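# Bend a rod into a standing arch between two sockets

## Task

Shape the rod into an arch that stands upright, its two ends seated one in each of the board's two sockets.

## Robot and tools

Robot: two arms, left_arm and right_arm, each with a two-finger gripper and a wrist camera. The scene frame has its origin at table-top height, midway between the nominal bases, with +z up and +x pointing out over the table. left_arm sits on the +y side; arm names do not match image sides. Calibrated bases: left_arm at (-0.051, +0.360, +0.031) m, quat_wxyz (+1.000, 0, 0, +0.011); right_arm at (+0.020, -0.259, +0.019) m, quat_wxyz (+1.000, 0, 0, +0.007). A camera stand stands behind the arms. Loose objects may occasionally get a brief push.

Frames: each arm reports its hand pose, velocities and targets in its own base frame. The table uses the scene frame. Offsets in a command are measured along the axes of that arm's current Hand target. The gripper's fingers point along its +z and open and close along its y. end_effector_position is the point between the pads, about 1 cm short of the fingertips. Printed positions and orientations may be off by a few cm, more at long reach.

execute_actions(actions, cameras): actions is a list of actions. Each action is a table of up to 15 rows, one row per 1/30 s step; a short table repeats its last row until step 15. Every row is one flat list of 14 numbers, each in [-1, 1]: dx, dy, dz, rx, ry, rz, opening for left_arm, then the same seven for right_arm. The six pose numbers are offsets, not poses, measured from the Hand target as it was when that action began; each row is counted from that same start, not from the row before. A new action starts from the updated Hand target, so sending the same offset twice moves twice. Scale: 1.0 = 0.6 m for dx, dy, dz, and 180 degrees for the rotation vector rx, ry, rz. opening is absolute: +1 fully open (0.093 m), -1 closed. To leave an arm's pose alone, send six zeros; always send the opening it should keep, since 0 is itself a command. cameras: list of names, ["all"], or []; by default images appear only for an empty actions list. An empty list also reports the scene number and task.

move(target, speed, blend, opening_speed, grip_force, blocking, cameras): target is one 14-number row laid out as above, or a list of up to 15 such rows. Every row holds offsets from the Hand targets at the start of the move, not from the previous row. Paths are straight lines; all arms finish together; the whole move is capped at 10 s. speed: m/s, 0.002 to 2.9, default 0.25 (turns at twice that in rad/s); one value or one per target. blend: corner rounding in m, 0 means stop at each target. opening_speed: per second on the -1..+1 scale, at least 0.2. grip_force: newtons per pad, 10 to 50, one value or one per arm; it persists, and low values close slowly. blocking=false returns after about 0.5 s while the move continues. The result adds a move: line giving the ending (done, off_target, moving, held, fault) and any limits (paced = pose clipped, held = steps withheld). Done means at rest within 10 mm and 2 degrees. Paths ignore obstacles and the other arm. Faster moves stray more and hit harder. Avoid routing a gripper near its own base, since the elbow may whip round.

wait(seconds): 0 to 3600; lets the scene run with no new command and returns early if a running move ends. stop(): brakes a running move. zoom_image(camera, region): region [x0, y0, x1, y1] in pixels of that camera's latest image, at most 504 x 504. read_manual(section): licence texts only. finished_scene(scene): ends the scene with its number; the arch must hold without the robot touching it. Call nothing after it in the same reply.

Cameras: cam_head_left, cam_head_right, cam_low, cam_left_wrist, cam_right_wrist, each 896x504 (cam_high may also be zoomed if present).

Motion: each step the commanded orientation is clipped to at most 40 degrees from the measured one. Hand target is your last command after this clip, and the next offsets count from it. Friction and weight often leave the gripper short, low or tilted, and small moves may not happen or may go sideways. Check the reported pose after each move and correct it by sending the missing distance. A blocked arm keeps pushing; to release, command a target back beyond the gripper.

Gripping: grip_measured is the finger motor position, +1 open, -1 closed. Pads meet near -0.94, and each mm of object width adds about 0.0208. A reading may run up to 0.02 high. To hold a rigid object firmly, send about 0.41 below its width reading and keep sending it; to release, send well above that reading. Round or thin items may need lower values. A sudden large closing step squeezes hard briefly. Joint positions end with the finger opening in metres.

Joint torques follow Joint positions order without the gripper; joints 1 to 3 wrap at ±28 N m.

Avoid: dropping the rod, releasing it while it moves, hard or fast contact with the board, table or fixed parts, pushing far past contact, any contact between the two grippers or arms (can end the scene), strain on a wrist camera cable, and anything ending up off the table. Motor heat builds with loads, stretched arms and unreachable targets: MOTOR HOT appears at 75 °C, at 90 °C the arm folds and idles, at 100 °C it collapses.

Each tool is called after "Request:" by a JSON object that holds its "name" and its "arguments", one argument or row to a line.

## Session

Request:
{"name": "execute_actions", "arguments": {
  "actions": []
}}

Scene clock: 0.00 s.
left_arm: end_effector_position=(+0.3292, -0.1053, +0.1884) grip_measured=+1.000 end_effector_quat_wxyz=(+0.582, +0.120, +0.778, -0.204) | right_arm: end_effector_position=(+0.2544, +0.0894, +0.2072) grip_measured=+1.000 end_effector_quat_wxyz=(+0.669, -0.004, +0.741, +0.056)
Joint positions: left_arm=[-0.152 1.011 0.406 0.351 0.328 -0.101 0.093] | right_arm=[0.705 0.507 0.23 0.157 0.611 0.147 0.093]
Joint velocities: within noise
Joint torques (N m): no reading
Heat: left arm: 29 °C; right arm: 28 °C.
Hand target: left_arm +0.3309, -0.1056, +0.1955; +0.590, +0.121, +0.772, -0.204 | right_arm +0.2549, +0.0899, +0.2161; +0.676, +0.001, +0.734, +0.063
Tool commands: left_gripper/opening=+1.0 right_gripper/opening=+1.0

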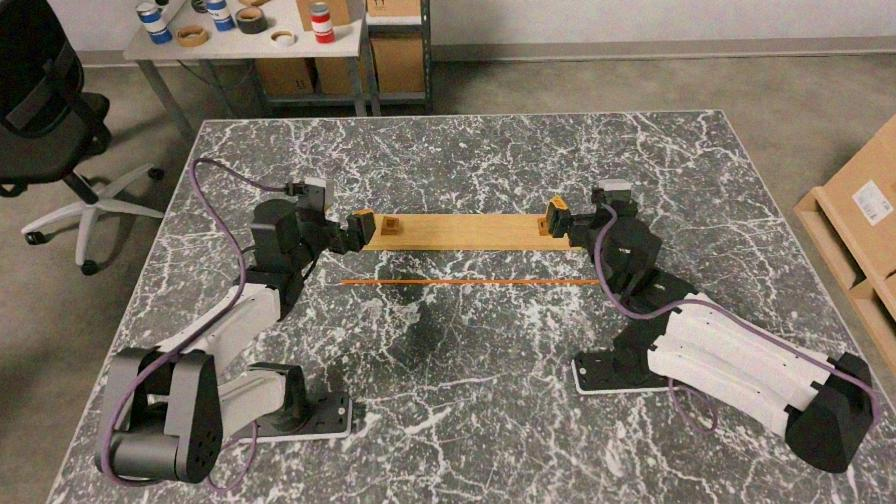

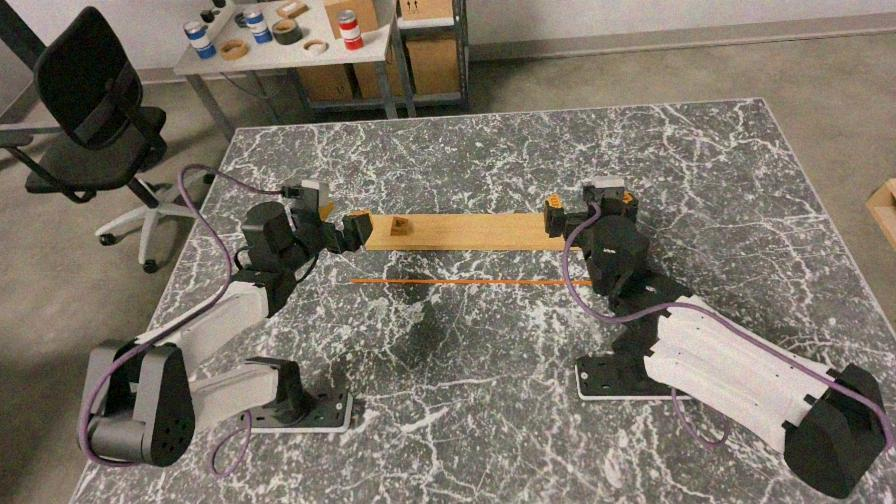

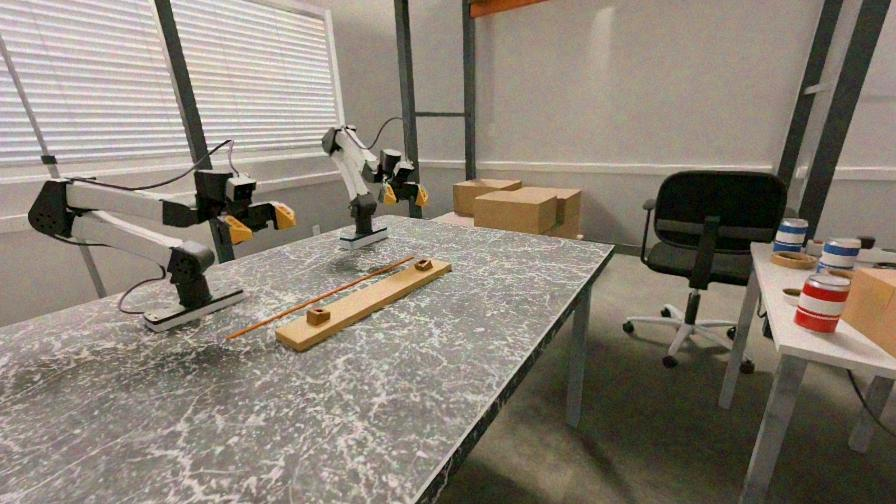

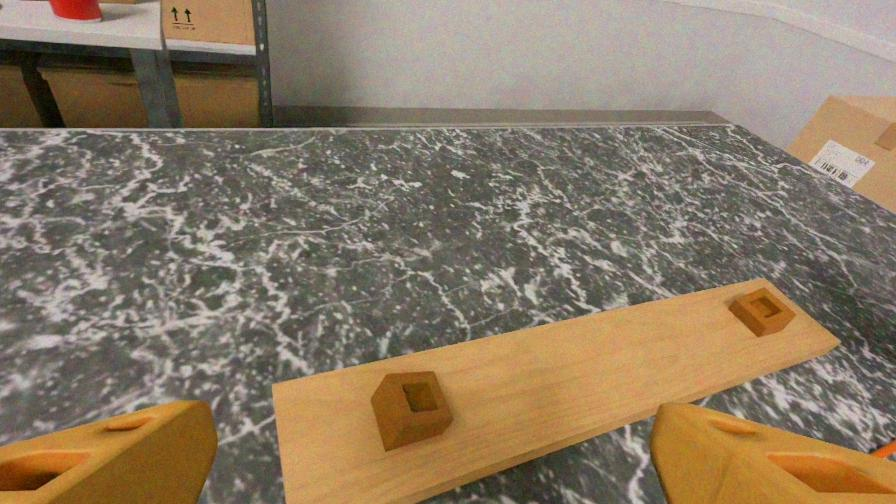

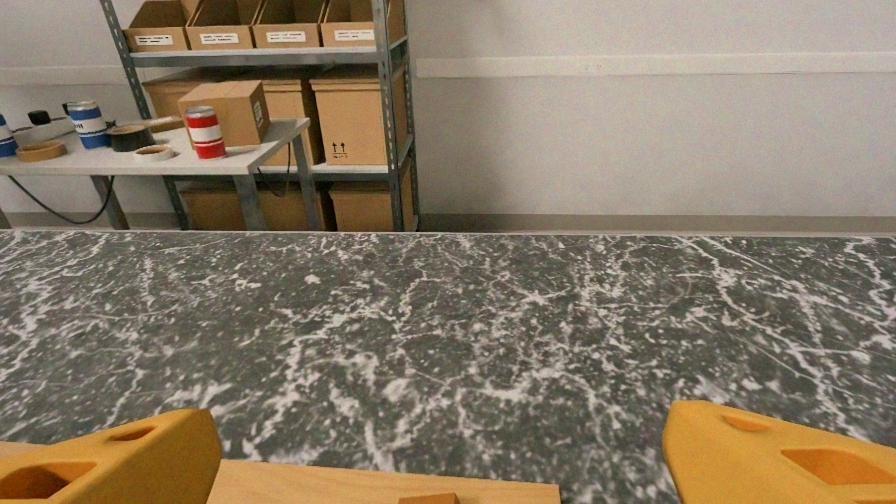

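Request:
{"name": "zoom_image", "arguments": {
  "camera": "cam_left_wrist",
  "region": [270, 270, 774, 504]
}}

Request:
{"name": "zoom_image", "arguments": {
  "camera": "cam_low",
  "region": [220, 240, 472, 360]
}}

Request:
{"name": "zoom_image", "arguments": {
  "camera": "cam_head_left",
  "region": [330, 190, 650, 300]
}}

Request:
{"name": "zoom_image", "arguments": {
  "camera": "cam_head_right",
  "region": [330, 190, 650, 300]
}}

Scaled by 1.000.

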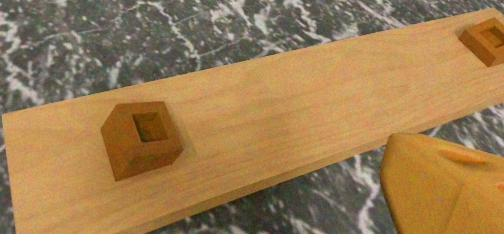

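Scaled by 2.000.

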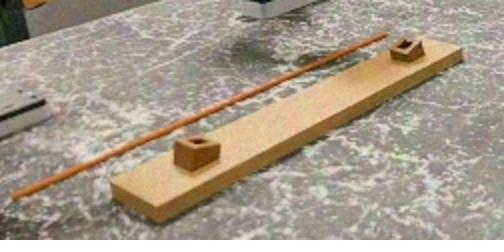

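Scaled by 1.575.

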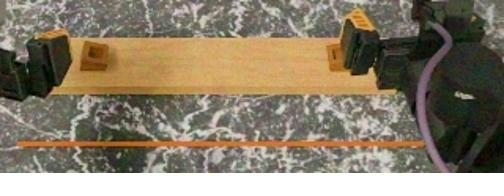

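Scaled by 1.575.

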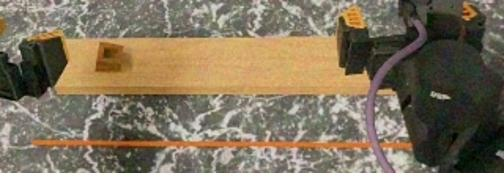

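Request:
{"name": "move", "arguments": {
  "target": [0.2018,-0.032,-0.0493,0.199,0.409,0.335,0.2,0.194,-0.0653,-0.0881,-0.331,0.399,-0.397,0.2],
  "speed": 0.4,
  "cameras": ["all"]
}}

Scene clock: 28.43 s.
left_arm: end_effector_position=(+0.2605, -0.1136, +0.0875) grip_measured=+0.203 end_effector_quat_wxyz=(+0.004, +0.700, +0.714, -0.003) | right_arm: end_effector_position=(+0.1901, +0.0536, +0.0942) grip_measured=+0.202 end_effector_quat_wxyz=(+0.003, +0.700, -0.714, -0.003)
Joint positions: left_arm=[-0.406 1.629 1.201 -1.138 0.009 1.145 0.055] | right_arm=[0.273 1.3 0.936 -1.215 -0.002 -1.279 0.055]
Joint torques (N m): left_arm=[-0.42 -3.84 7.13 0.19 0 0.04] | right_arm=[0.73 -2.35 10.17 0.21 -0.16 -0.16]
Heat: left arm: 31 °C; right arm: 34 °C.
Hand target: left_arm +0.2640, -0.1157, +0.0891; +0.000, +0.707, +0.707, +0.000 | right_arm +0.1957, +0.0562, +0.1010; +0.000, +0.707, -0.707, +0.001
Off the commanded pose: left_arm 0.004 m, 1 deg | right_arm 0.009 m, 1 deg.
move: done

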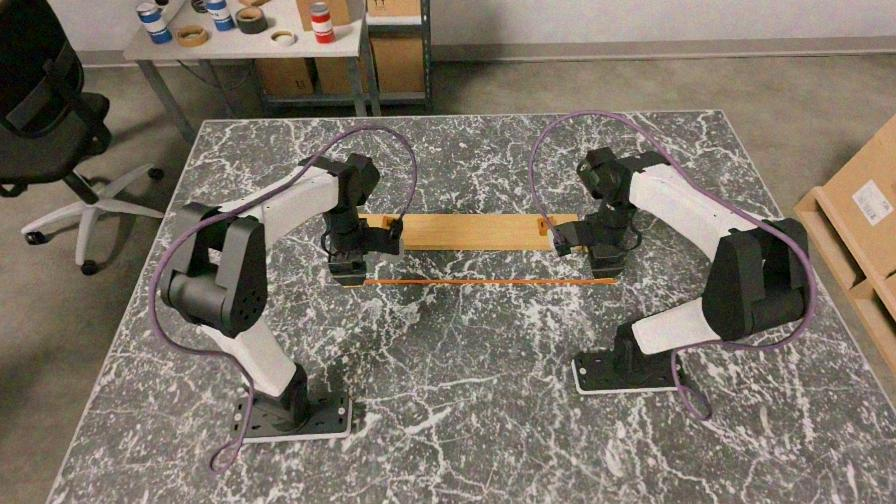

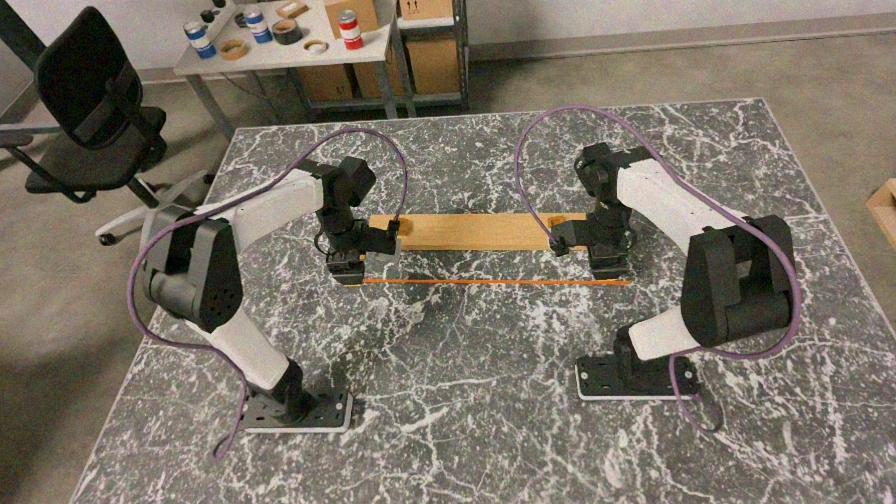

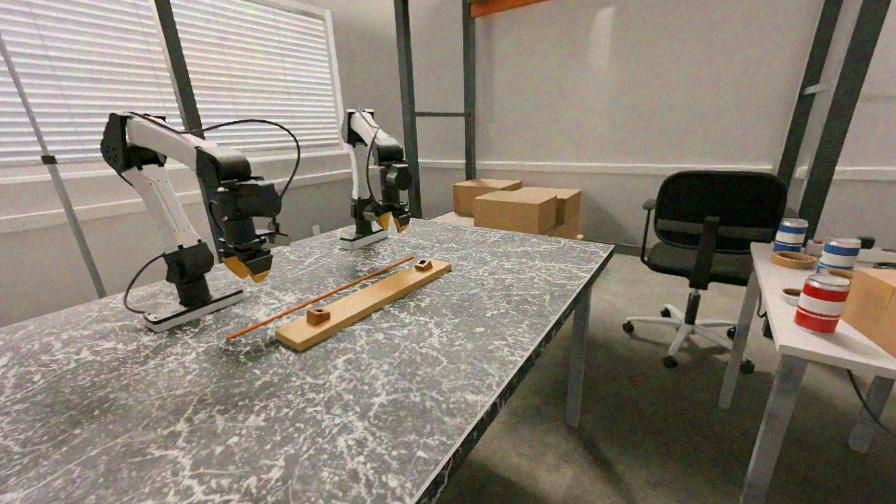

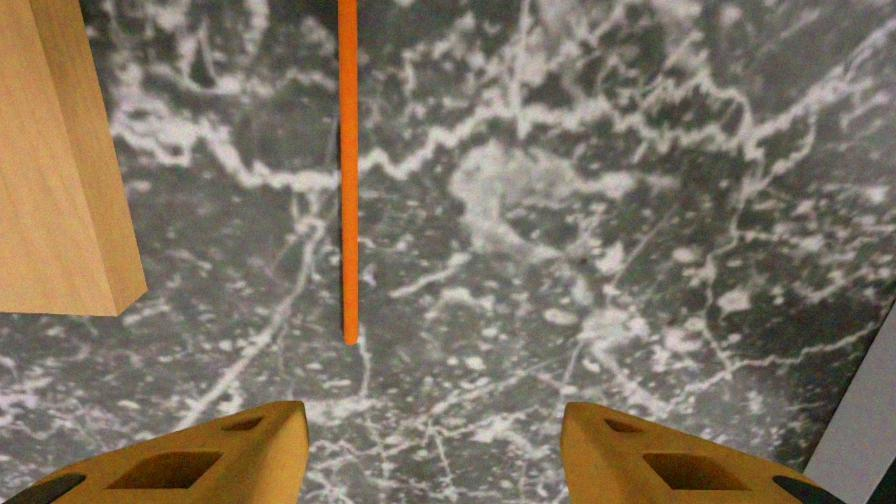

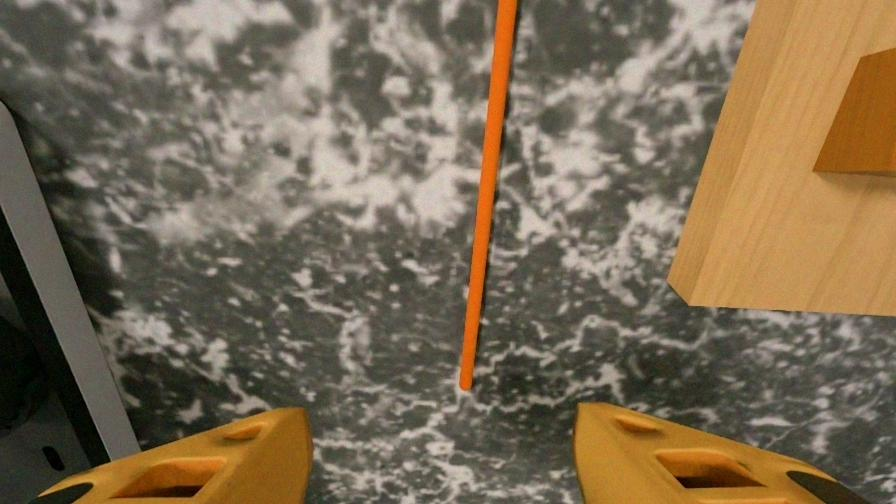

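Request:
{"name": "move", "arguments": {
  "target": [0,0.055,0.103,0,0,0,0.8,0.044,0,0.09,0,0,0,0.8],
  "cameras": ["all"]
}}

Scene clock: 35.17 s.
left_arm: end_effector_position=(+0.2934, -0.1170, +0.0325) grip_measured=+0.797 end_effector_quat_wxyz=(+0.002, +0.704, +0.710, -0.002) | right_arm: end_effector_position=(+0.1949, +0.0306, +0.0517) grip_measured=+0.798 end_effector_quat_wxyz=(+0.000, +0.706, -0.708, +0.003)
Joint positions: left_arm=[-0.377 1.807 1.18 -0.942 0.005 1.187 0.083] | right_arm=[0.16 1.325 0.781 -1.024 0.005 -1.408 0.084]
Joint torques (N m): left_arm=[0.79 -4.89 4.92 0.35 0 0.05] | right_arm=[-0.57 -2.37 5.56 0.58 -0.23 -0.1]
Heat: left arm: 30 °C; right arm: 34 °C.
Hand target: left_arm +0.2970, -0.1158, +0.0273; +0.000, +0.707, +0.707, +0.000 | right_arm +0.1958, +0.0297, +0.0469; +0.000, +0.707, -0.707, +0.001
Off the commanded pose: left_arm 0.006 m, 0 deg | right_arm 0.005 m, 0 deg.
move: done

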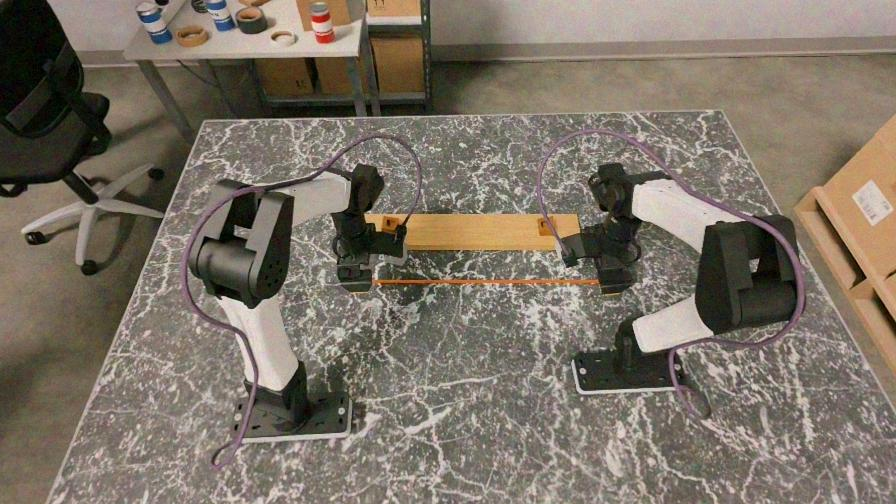

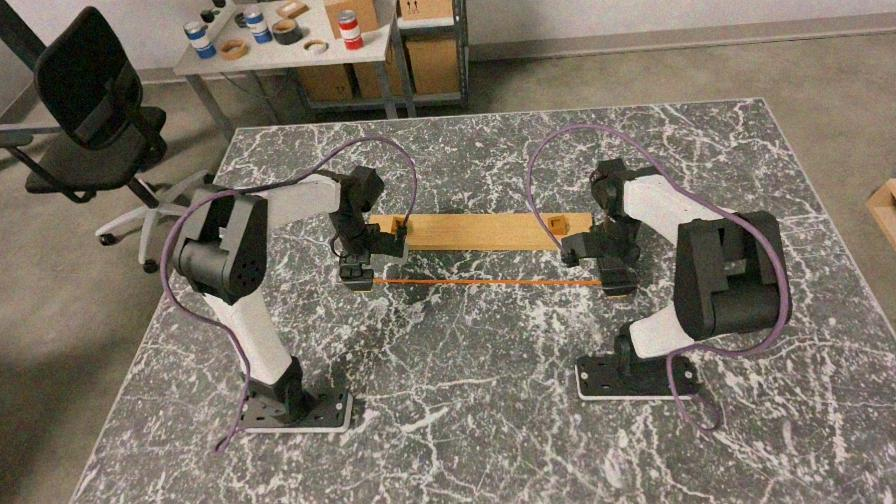

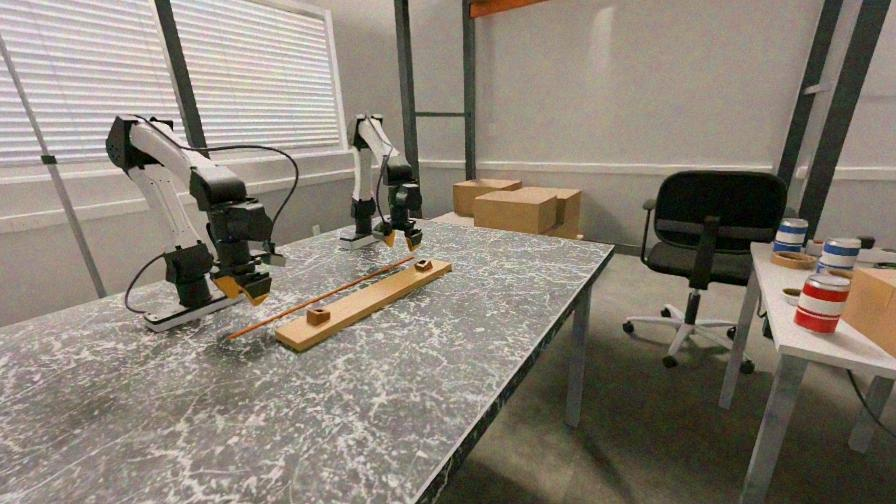

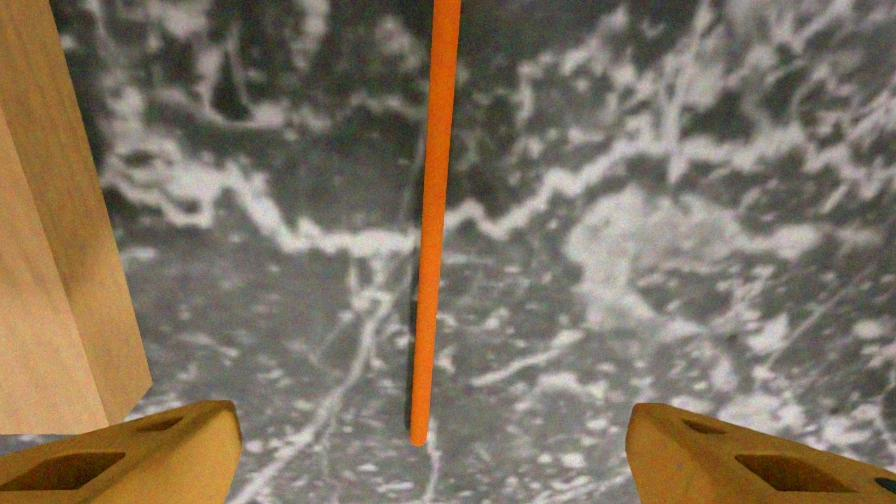

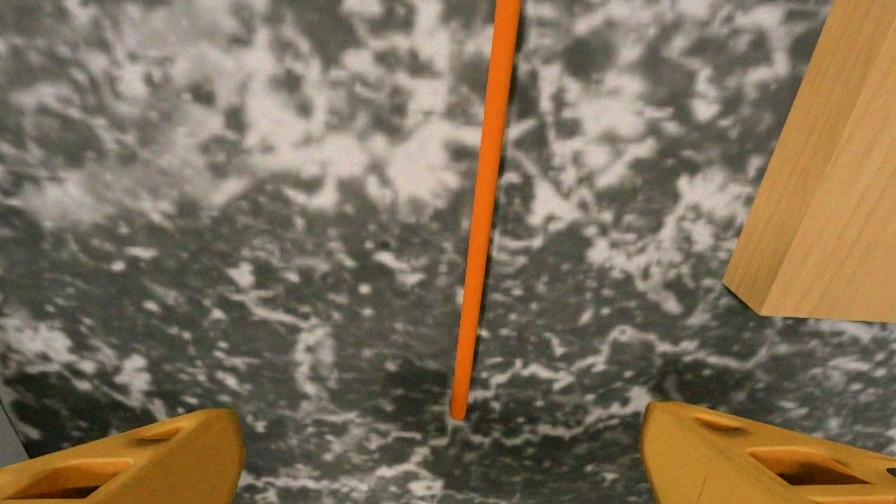

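Request:
{"name": "move", "arguments": {
  "target": [0,0.01,0.0725,0,0,0,0.5,0,-0.01,0.083,0,0,0,0.5],
  "cameras": ["cam_left_wrist","cam_right_wrist","cam_low"],
  "speed": 0.12
}}

Scene clock: 38.93 s.
left_arm: end_effector_position=(+0.3018, -0.1190, -0.0094) grip_measured=+0.503 end_effector_quat_wxyz=(+0.004, +0.706, +0.709, -0.001) | right_arm: end_effector_position=(+0.2017, +0.0307, +0.0017) grip_measured=+0.502 end_effector_quat_wxyz=(+0.000, +0.706, -0.708, +0.003)
Joint positions: left_arm=[-0.373 1.904 1.123 -0.782 0.005 1.194 0.069] | right_arm=[0.155 1.45 0.662 -0.78 0.005 -1.414 0.069]
Joint torques (N m): left_arm=[1.05 -5.3 4.05 0.37 -0.02 0.06] | right_arm=[-0.57 -2.85 5.09 0.53 -0.24 -0.12]
Heat: left arm: 30 °C; right arm: 34 °C.
Hand target: left_arm +0.3030, -0.1158, -0.0163; +0.000, +0.707, +0.707, +0.000 | right_arm +0.2019, +0.0296, -0.0028; +0.000, +0.707, -0.707, +0.001
Off the commanded pose: left_arm 0.008 m, 1 deg | right_arm 0.005 m, 0 deg.
move: done
Images, in order (width x height): cam_low 896x504, cam_left_wrist 896x504, cam_right_wrist 896x504.

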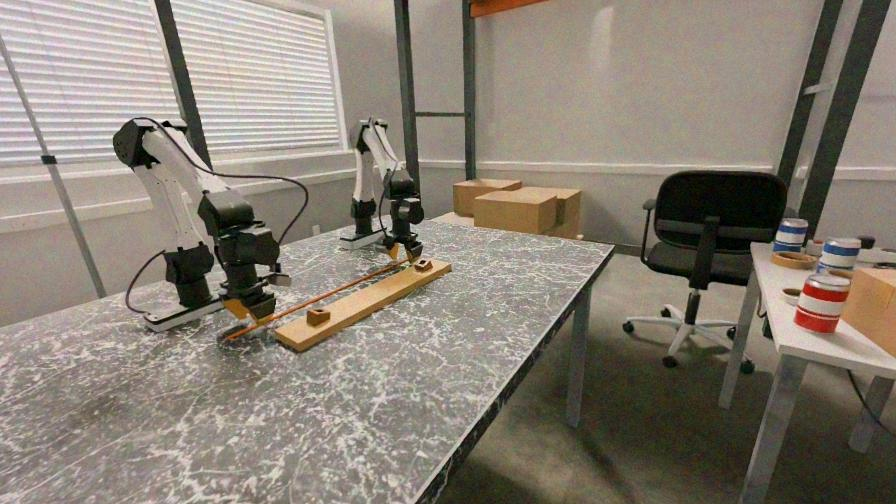

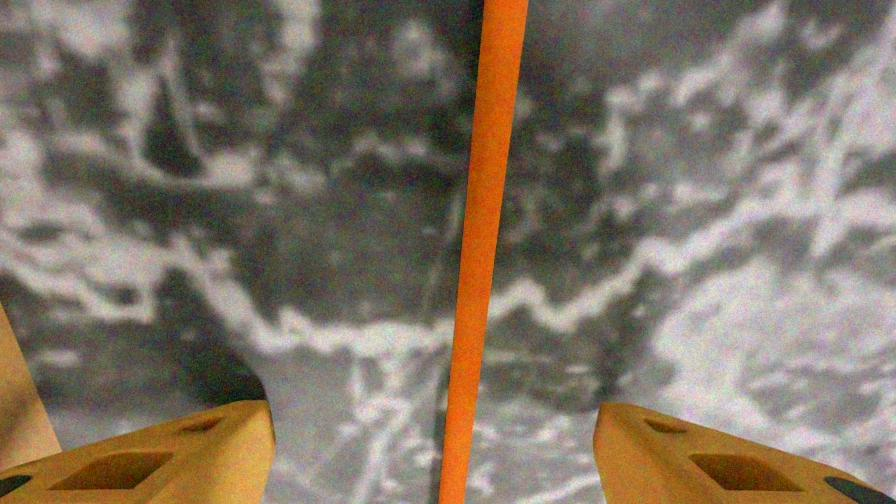

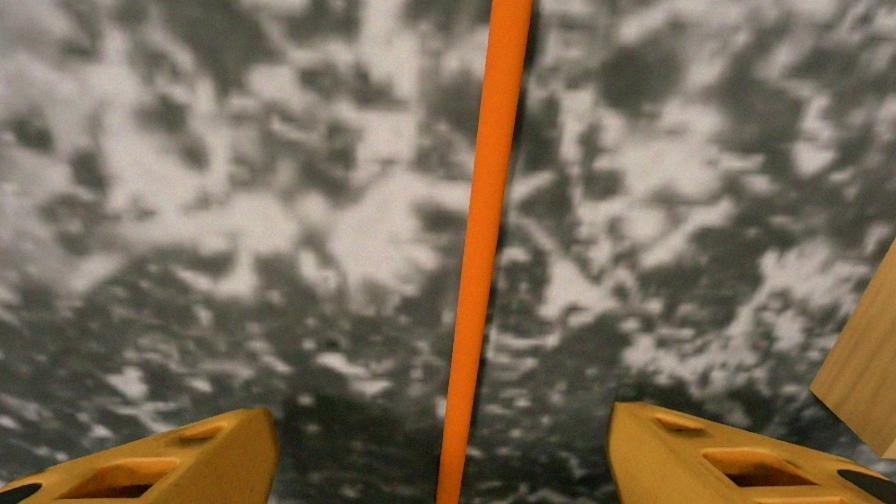

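Request:
{"name": "move", "arguments": {
  "target": [0,0,0.012,0,0,0,0.5,0,0,0.014,0,0,0,0.5],
  "speed": 0.05
}}

Request:
{"name": "move", "arguments": {
  "target": [0,0,0,0,0,0,-1,0,0,0,0,0,0,-1],
  "opening_speed": 1,
  "cameras": ["cam_left_wrist","cam_right_wrist"]
}}

Scene clock: 40.97 s.
left_arm: end_effector_position=(+0.3029, -0.1193, -0.0130) grip_measured=+0.503 end_effector_quat_wxyz=(+0.006, +0.706, +0.708, +0.000) | right_arm: end_effector_position=(+0.2015, +0.0307, -0.0070) grip_measured=+0.502 end_effector_quat_wxyz=(+0.001, +0.706, -0.708, +0.002)
Joint positions: left_arm=[-0.373 1.912 1.117 -0.765 0.004 1.194 0.069] | right_arm=[0.155 1.473 0.641 -0.737 0.005 -1.414 0.069]
Joint torques (N m): left_arm=[0.98 -4.78 3.41 0.45 0 0.05] | right_arm=[-0.57 -2.92 5.12 0.54 -0.24 -0.14]
Heat: left arm: 30 °C; right arm: 34 °C.
Hand target: left_arm +0.3030, -0.1158, -0.0235; +0.000, +0.707, +0.707, +0.000 | right_arm +0.2018, +0.0296, -0.0113; +0.000, +0.707, -0.707, +0.001
Off the commanded pose: left_arm 0.011 m, 1 deg | right_arm 0.004 m, 0 deg.
move: off_target (left_arm)

Scene clock: 42.90 s.
left_arm: end_effector_position=(+0.3084, -0.1200, -0.0135) grip_measured=-0.971 end_effector_quat_wxyz=(+0.015, +0.708, +0.706, +0.007) | right_arm: end_effector_position=(+0.2034, +0.0307, -0.0069) grip_measured=-0.979 end_effector_quat_wxyz=(-0.002, +0.706, -0.708, +0.004)
Joint positions: left_arm=[-0.371 1.914 1.117 -0.741 -0.001 1.202 0] | right_arm=[0.153 1.473 0.641 -0.73 0.005 -1.414 0]
Joint torques (N m): left_arm=[0.85 -4.83 3.52 0.3 0.03 -0.02] | right_arm=[-0.44 -2.91 5.14 0.49 -0.24 -0.13]
Heat: left arm: 30 °C; right arm: 33 °C.
Hand target: left_arm +0.3030, -0.1158, -0.0234; +0.000, +0.707, +0.707, +0.000 | right_arm +0.2018, +0.0296, -0.0113; +0.000, +0.707, -0.707, +0.001
Off the commanded pose: left_arm 0.012 m, 2 deg | right_arm 0.005 m, 1 deg.
move: done

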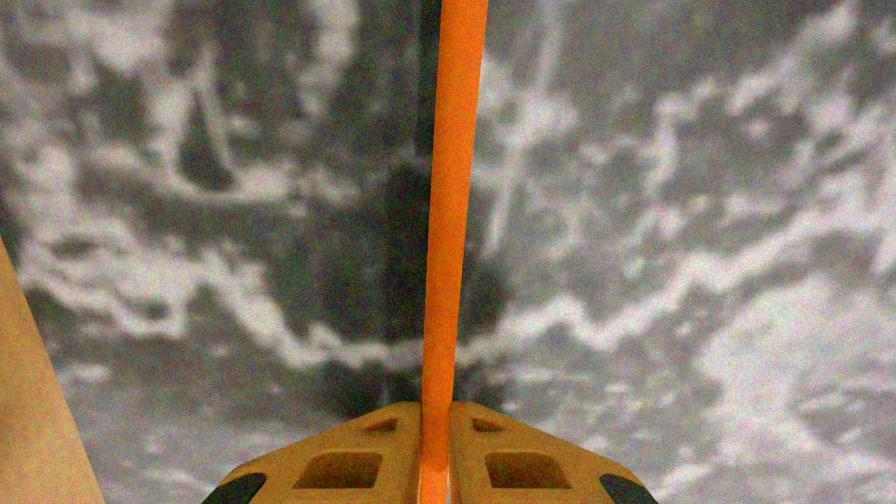

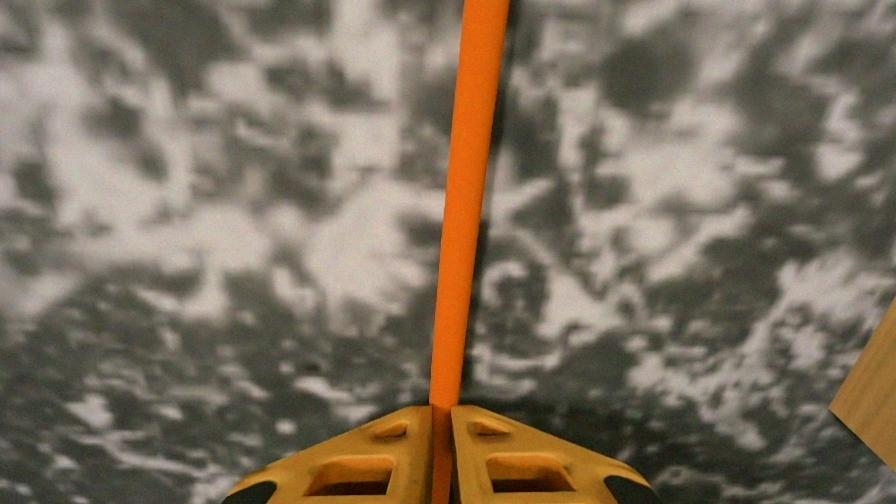

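Request:
{"name": "move", "arguments": {
  "target": [
    [0,0,-0.17,0,0,0,-1,0,0,-0.17,0,0,0,-1],
    [-0.007,0,-0.2,0,-0.111,0,-1,-0.01,0,-0.2,0,-0.111,0,-1],
    [-0.024,0,-0.22,0,-0.222,0,-1,-0.038,0,-0.22,0,-0.222,0,-1]
  ],
  "speed": 0.15,
  "blend": 0.01,
  "cameras": ["all"]
}}

Scene clock: 53.97 s.
left_arm: end_effector_position=(+0.3007, -0.1277, +0.1003) grip_measured=-0.971 end_effector_quat_wxyz=(+0.218, +0.660, +0.676, -0.244) | right_arm: end_effector_position=(+0.1964, +0.0523, +0.1141) grip_measured=-0.985 end_effector_quat_wxyz=(-0.231, +0.666, -0.668, -0.238)
Joint positions: left_arm=[-0.078 1.728 1.217 -1.034 0.666 1.461 0] | right_arm=[-0.262 1.399 0.935 -1.323 -0.646 -1.902 0]
Joint torques (N m): left_arm=[0.68 -7.64 4.38 0.42 0.78 0.09] | right_arm=[-0.44 -2.66 9.02 -0.2 -0.89 -0.16]
Heat: left arm: 32 °C; right arm: 33 °C.
Hand target: left_arm +0.3030, -0.1301, +0.1086; +0.242, +0.664, +0.664, -0.242 | right_arm +0.2018, +0.0526, +0.1208; -0.242, +0.665, -0.665, -0.241
Off the commanded pose: left_arm 0.009 m, 3 deg | right_arm 0.008 m, 1 deg.
move: off_target (left_arm)

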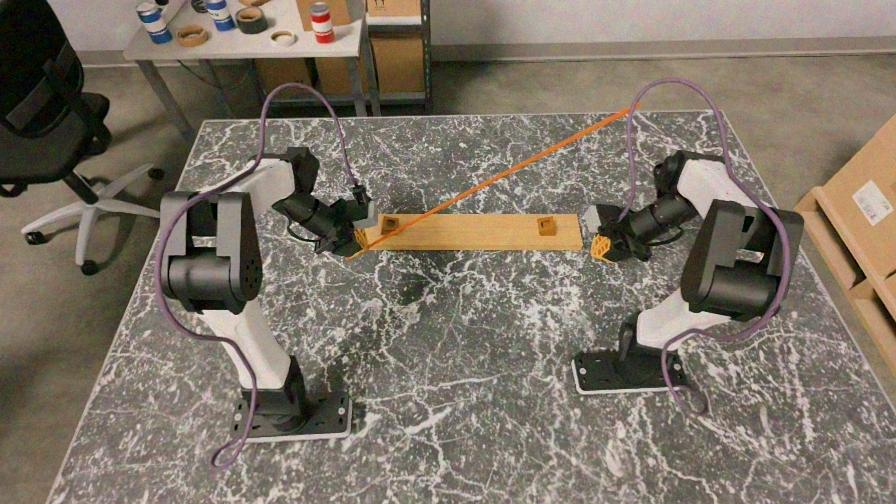

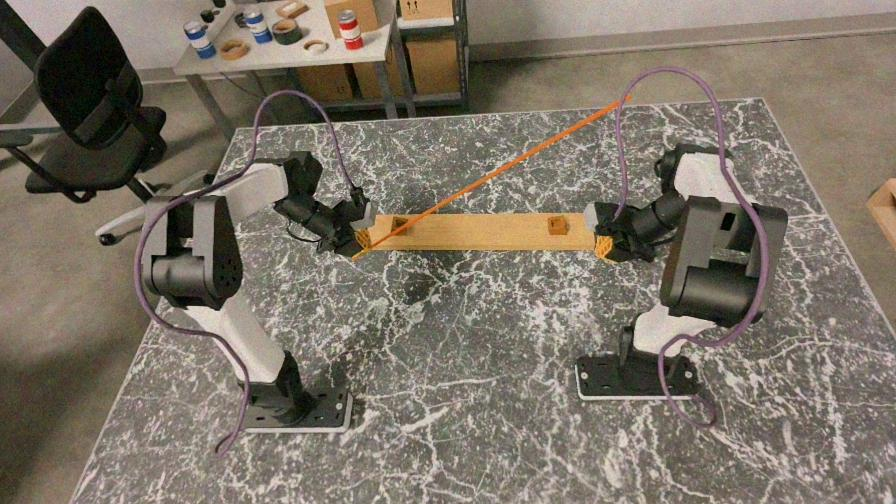

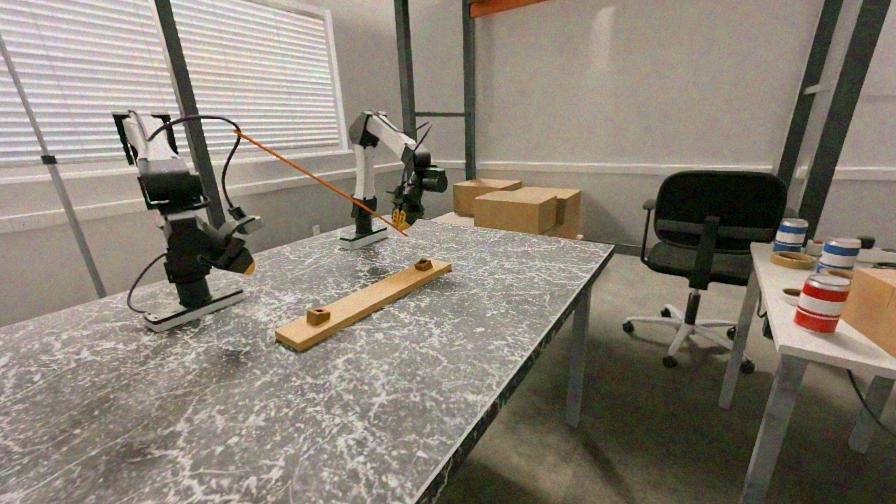

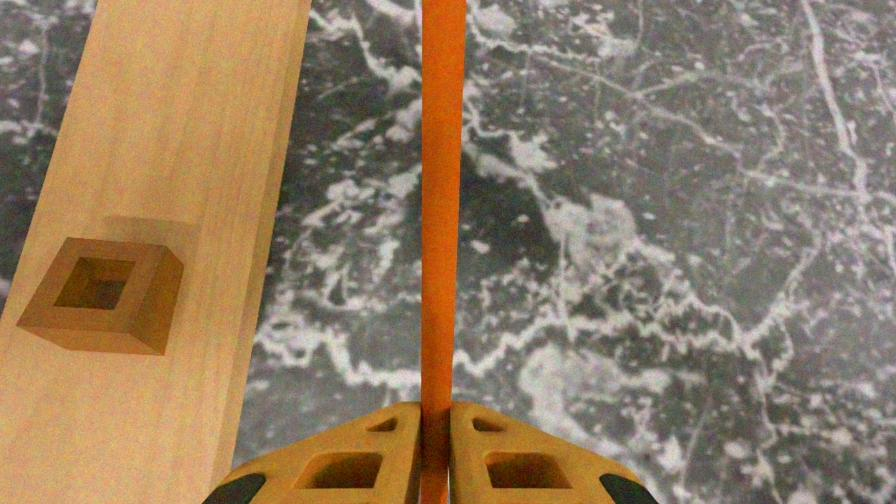

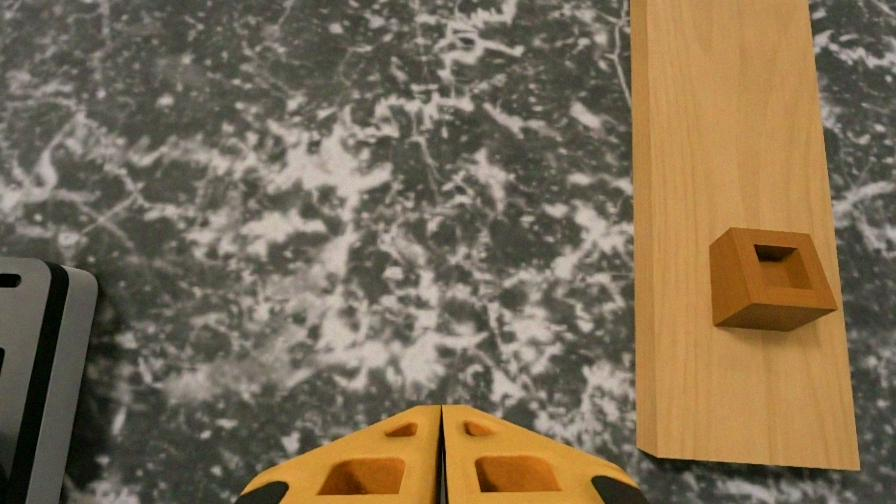

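Request:
{"name": "move", "arguments": {
  "target": [0,0,0,0,0,0,-1,0.255,-0.033,-0.345,0.087,0.21,0.24,0.5],
  "speed": 0.35,
  "cameras": ["cam_head_left"]
}}

Scene clock: 64.57 s.
left_arm: end_effector_position=(+0.3008, -0.1281, +0.1006) grip_measured=-0.971 end_effector_quat_wxyz=(+0.219, +0.660, +0.675, -0.245) | right_arm: end_effector_position=(+0.2199, -0.1929, +0.1773) grip_measured=+0.498 end_effector_quat_wxyz=(+0.001, -0.388, +0.922, +0.002)
Joint positions: left_arm=[-0.078 1.728 1.217 -1.033 0.669 1.462 0] | right_arm=[-0.722 1.664 1.596 -1.505 -0.004 -1.519 0.069]
Joint torques (N m): left_arm=[0.72 -7.72 4.23 0.4 0.74 0.09] | right_arm=[-0.5 -4.75 9.91 0.14 -0.18 0.06]
Heat: left arm: 35 °C; right arm: 34 °C.
Hand target: left_arm +0.3030, -0.1301, +0.1086; +0.242, +0.664, +0.664, -0.242 | right_arm +0.2214, -0.1976, +0.1815; +0.000, -0.382, +0.924, +0.000
Off the commanded pose: left_arm 0.008 m, 3 deg | right_arm 0.006 m, 1 deg.
move: done

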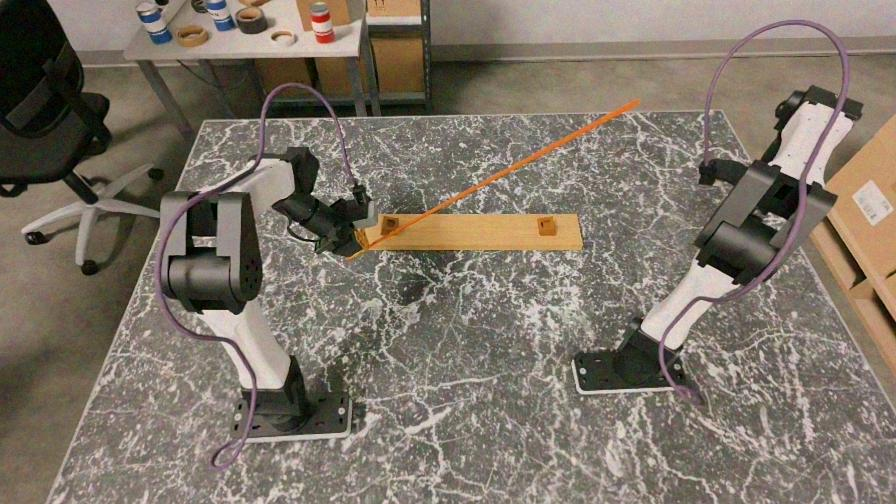

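Request:
{"name": "move", "arguments": {
  "target": [0,0.067,0,0,0.222,0,-1,0,0,0,0,0,0,0.5],
  "speed": 0.3
}}

Request:
{"name": "move", "arguments": {
  "target": [0,0,0,0,0,0,-1,-0.29,0.246,-0.014,0,0,-0.25,0.5],
  "speed": 0.35,
  "cameras": ["cam_head_left","cam_low","cam_right_wrist"]
}}

Scene clock: 70.63 s.
left_arm: end_effector_position=(+0.3399, -0.1278, +0.1090) grip_measured=-0.971 end_effector_quat_wxyz=(+0.004, +0.709, +0.706, -0.001) | right_arm: end_effector_position=(+0.2197, -0.1929, +0.1773) grip_measured=+0.498 end_effector_quat_wxyz=(+0.001, -0.387, +0.922, +0.002)
Joint positions: left_arm=[-0.358 1.917 1.636 -1.284 0.004 1.218 0] | right_arm=[-0.722 1.664 1.596 -1.506 -0.003 -1.518 0.069]
Joint torques (N m): left_arm=[-0.25 -5.78 7.13 0.13 0.02 -0.15] | right_arm=[-0.47 -4.75 10.02 0.19 -0.15 0.07]
Heat: left arm: 36 °C; right arm: 34 °C.
Hand target: left_arm +0.3433, -0.1301, +0.1085; +0.000, +0.707, +0.707, +0.000 | right_arm +0.2214, -0.1976, +0.1815; +0.000, -0.382, +0.924, +0.000
Off the commanded pose: left_arm 0.004 m, 0 deg | right_arm 0.006 m, 1 deg.
move: done

Scene clock: 72.53 s.
left_arm: end_effector_position=(+0.3397, -0.1276, +0.1090) grip_measured=-0.971 end_effector_quat_wxyz=(+0.003, +0.708, +0.706, -0.001) | right_arm: end_effector_position=(+0.2403, +0.0279, +0.1839) grip_measured=+0.498 end_effector_quat_wxyz=(+0.004, +0.706, -0.708, -0.003)
Joint positions: left_arm=[-0.358 1.917 1.636 -1.284 0.004 1.217 0] | right_arm=[0.116 1.483 1.441 -1.538 0 -1.453 0.069]
Joint torques (N m): left_arm=[-0.29 -5.79 7.25 0.11 0.03 -0.15] | right_arm=[0.69 -4.77 8.79 0.2 -0.23 0.06]
Heat: left arm: 36 °C; right arm: 34 °C.
Hand target: left_arm +0.3432, -0.1301, +0.1085; +0.000, +0.707, +0.707, +0.000 | right_arm +0.2404, +0.0298, +0.1898; +0.000, +0.707, -0.708, +0.000
Off the commanded pose: left_arm 0.004 m, 0 deg | right_arm 0.006 m, 1 deg.
move: done

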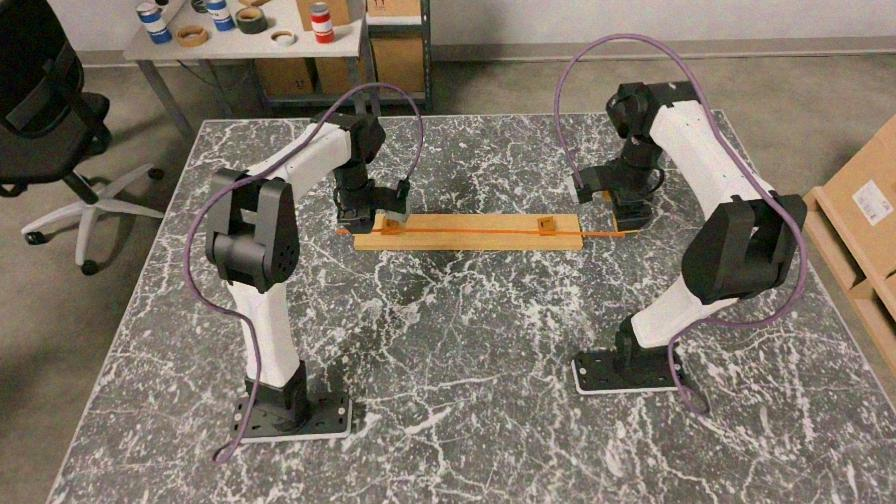

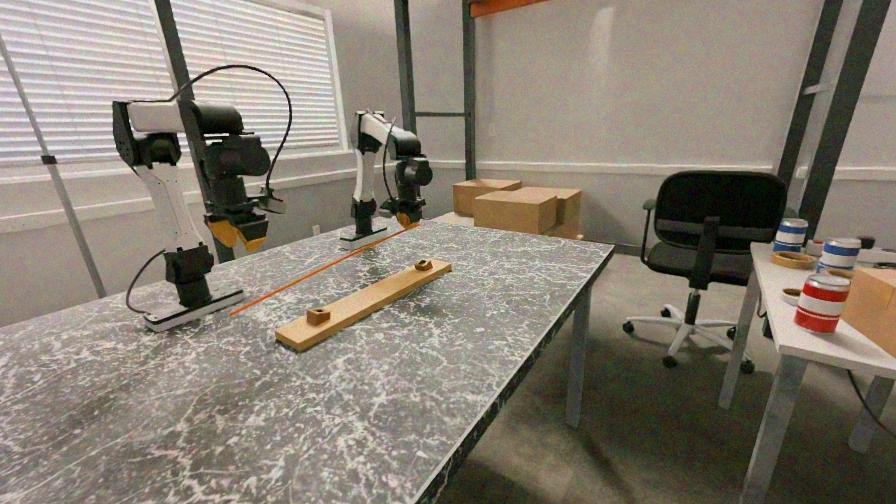

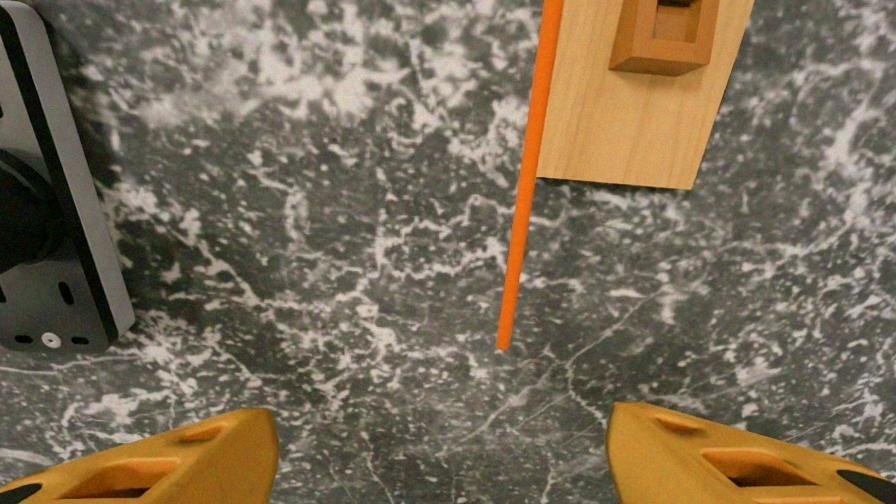

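Request:
{"name": "move", "arguments": {
  "target": [0,0,0,0,0,0,-1,0.012,-0.05,0.125,0,0,0,0.5],
  "cameras": ["cam_right_wrist"],
  "speed": 0.3
}}

Scene clock: 75.23 s.
left_arm: end_effector_position=(+0.3397, -0.1276, +0.1090) grip_measured=-0.971 end_effector_quat_wxyz=(+0.003, +0.708, +0.706, -0.001) | right_arm: end_effector_position=(+0.2675, +0.0241, +0.1203) grip_measured=+0.498 end_effector_quat_wxyz=(-0.001, +0.705, -0.709, +0.001)
Joint positions: left_arm=[-0.358 1.917 1.636 -1.284 0.004 1.217 0] | right_arm=[0.091 1.556 1.258 -1.269 0.001 -1.475 0.069]
Joint torques (N m): left_arm=[-0.13 -5.91 7.19 0.11 0.01 -0.15] | right_arm=[-0.53 -4.11 5.97 0.52 -0.2 -0.17]
Heat: left arm: 35 °C; right arm: 34 °C.
Hand target: left_arm +0.3432, -0.1301, +0.1085; +0.000, +0.707, +0.707, +0.000 | right_arm +0.2704, +0.0226, +0.1148; +0.000, +0.707, -0.708, +0.000
Off the commanded pose: left_arm 0.004 m, 0 deg | right_arm 0.006 m, 0 deg.
move: done

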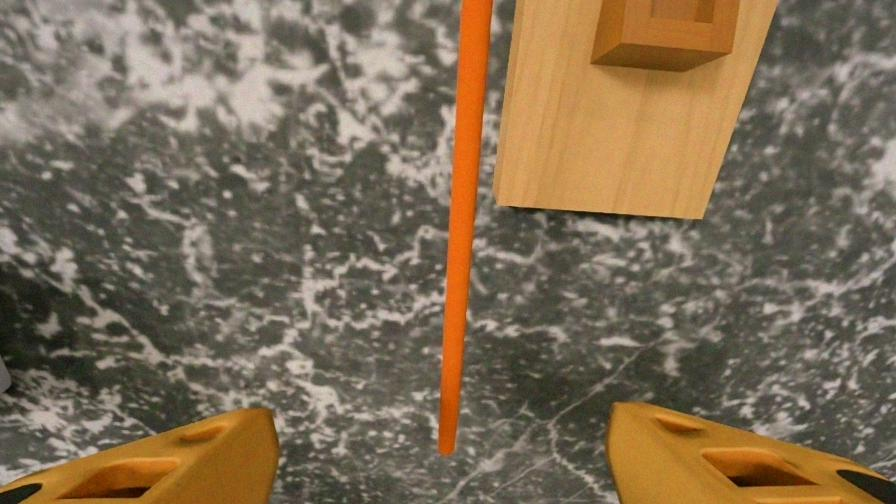

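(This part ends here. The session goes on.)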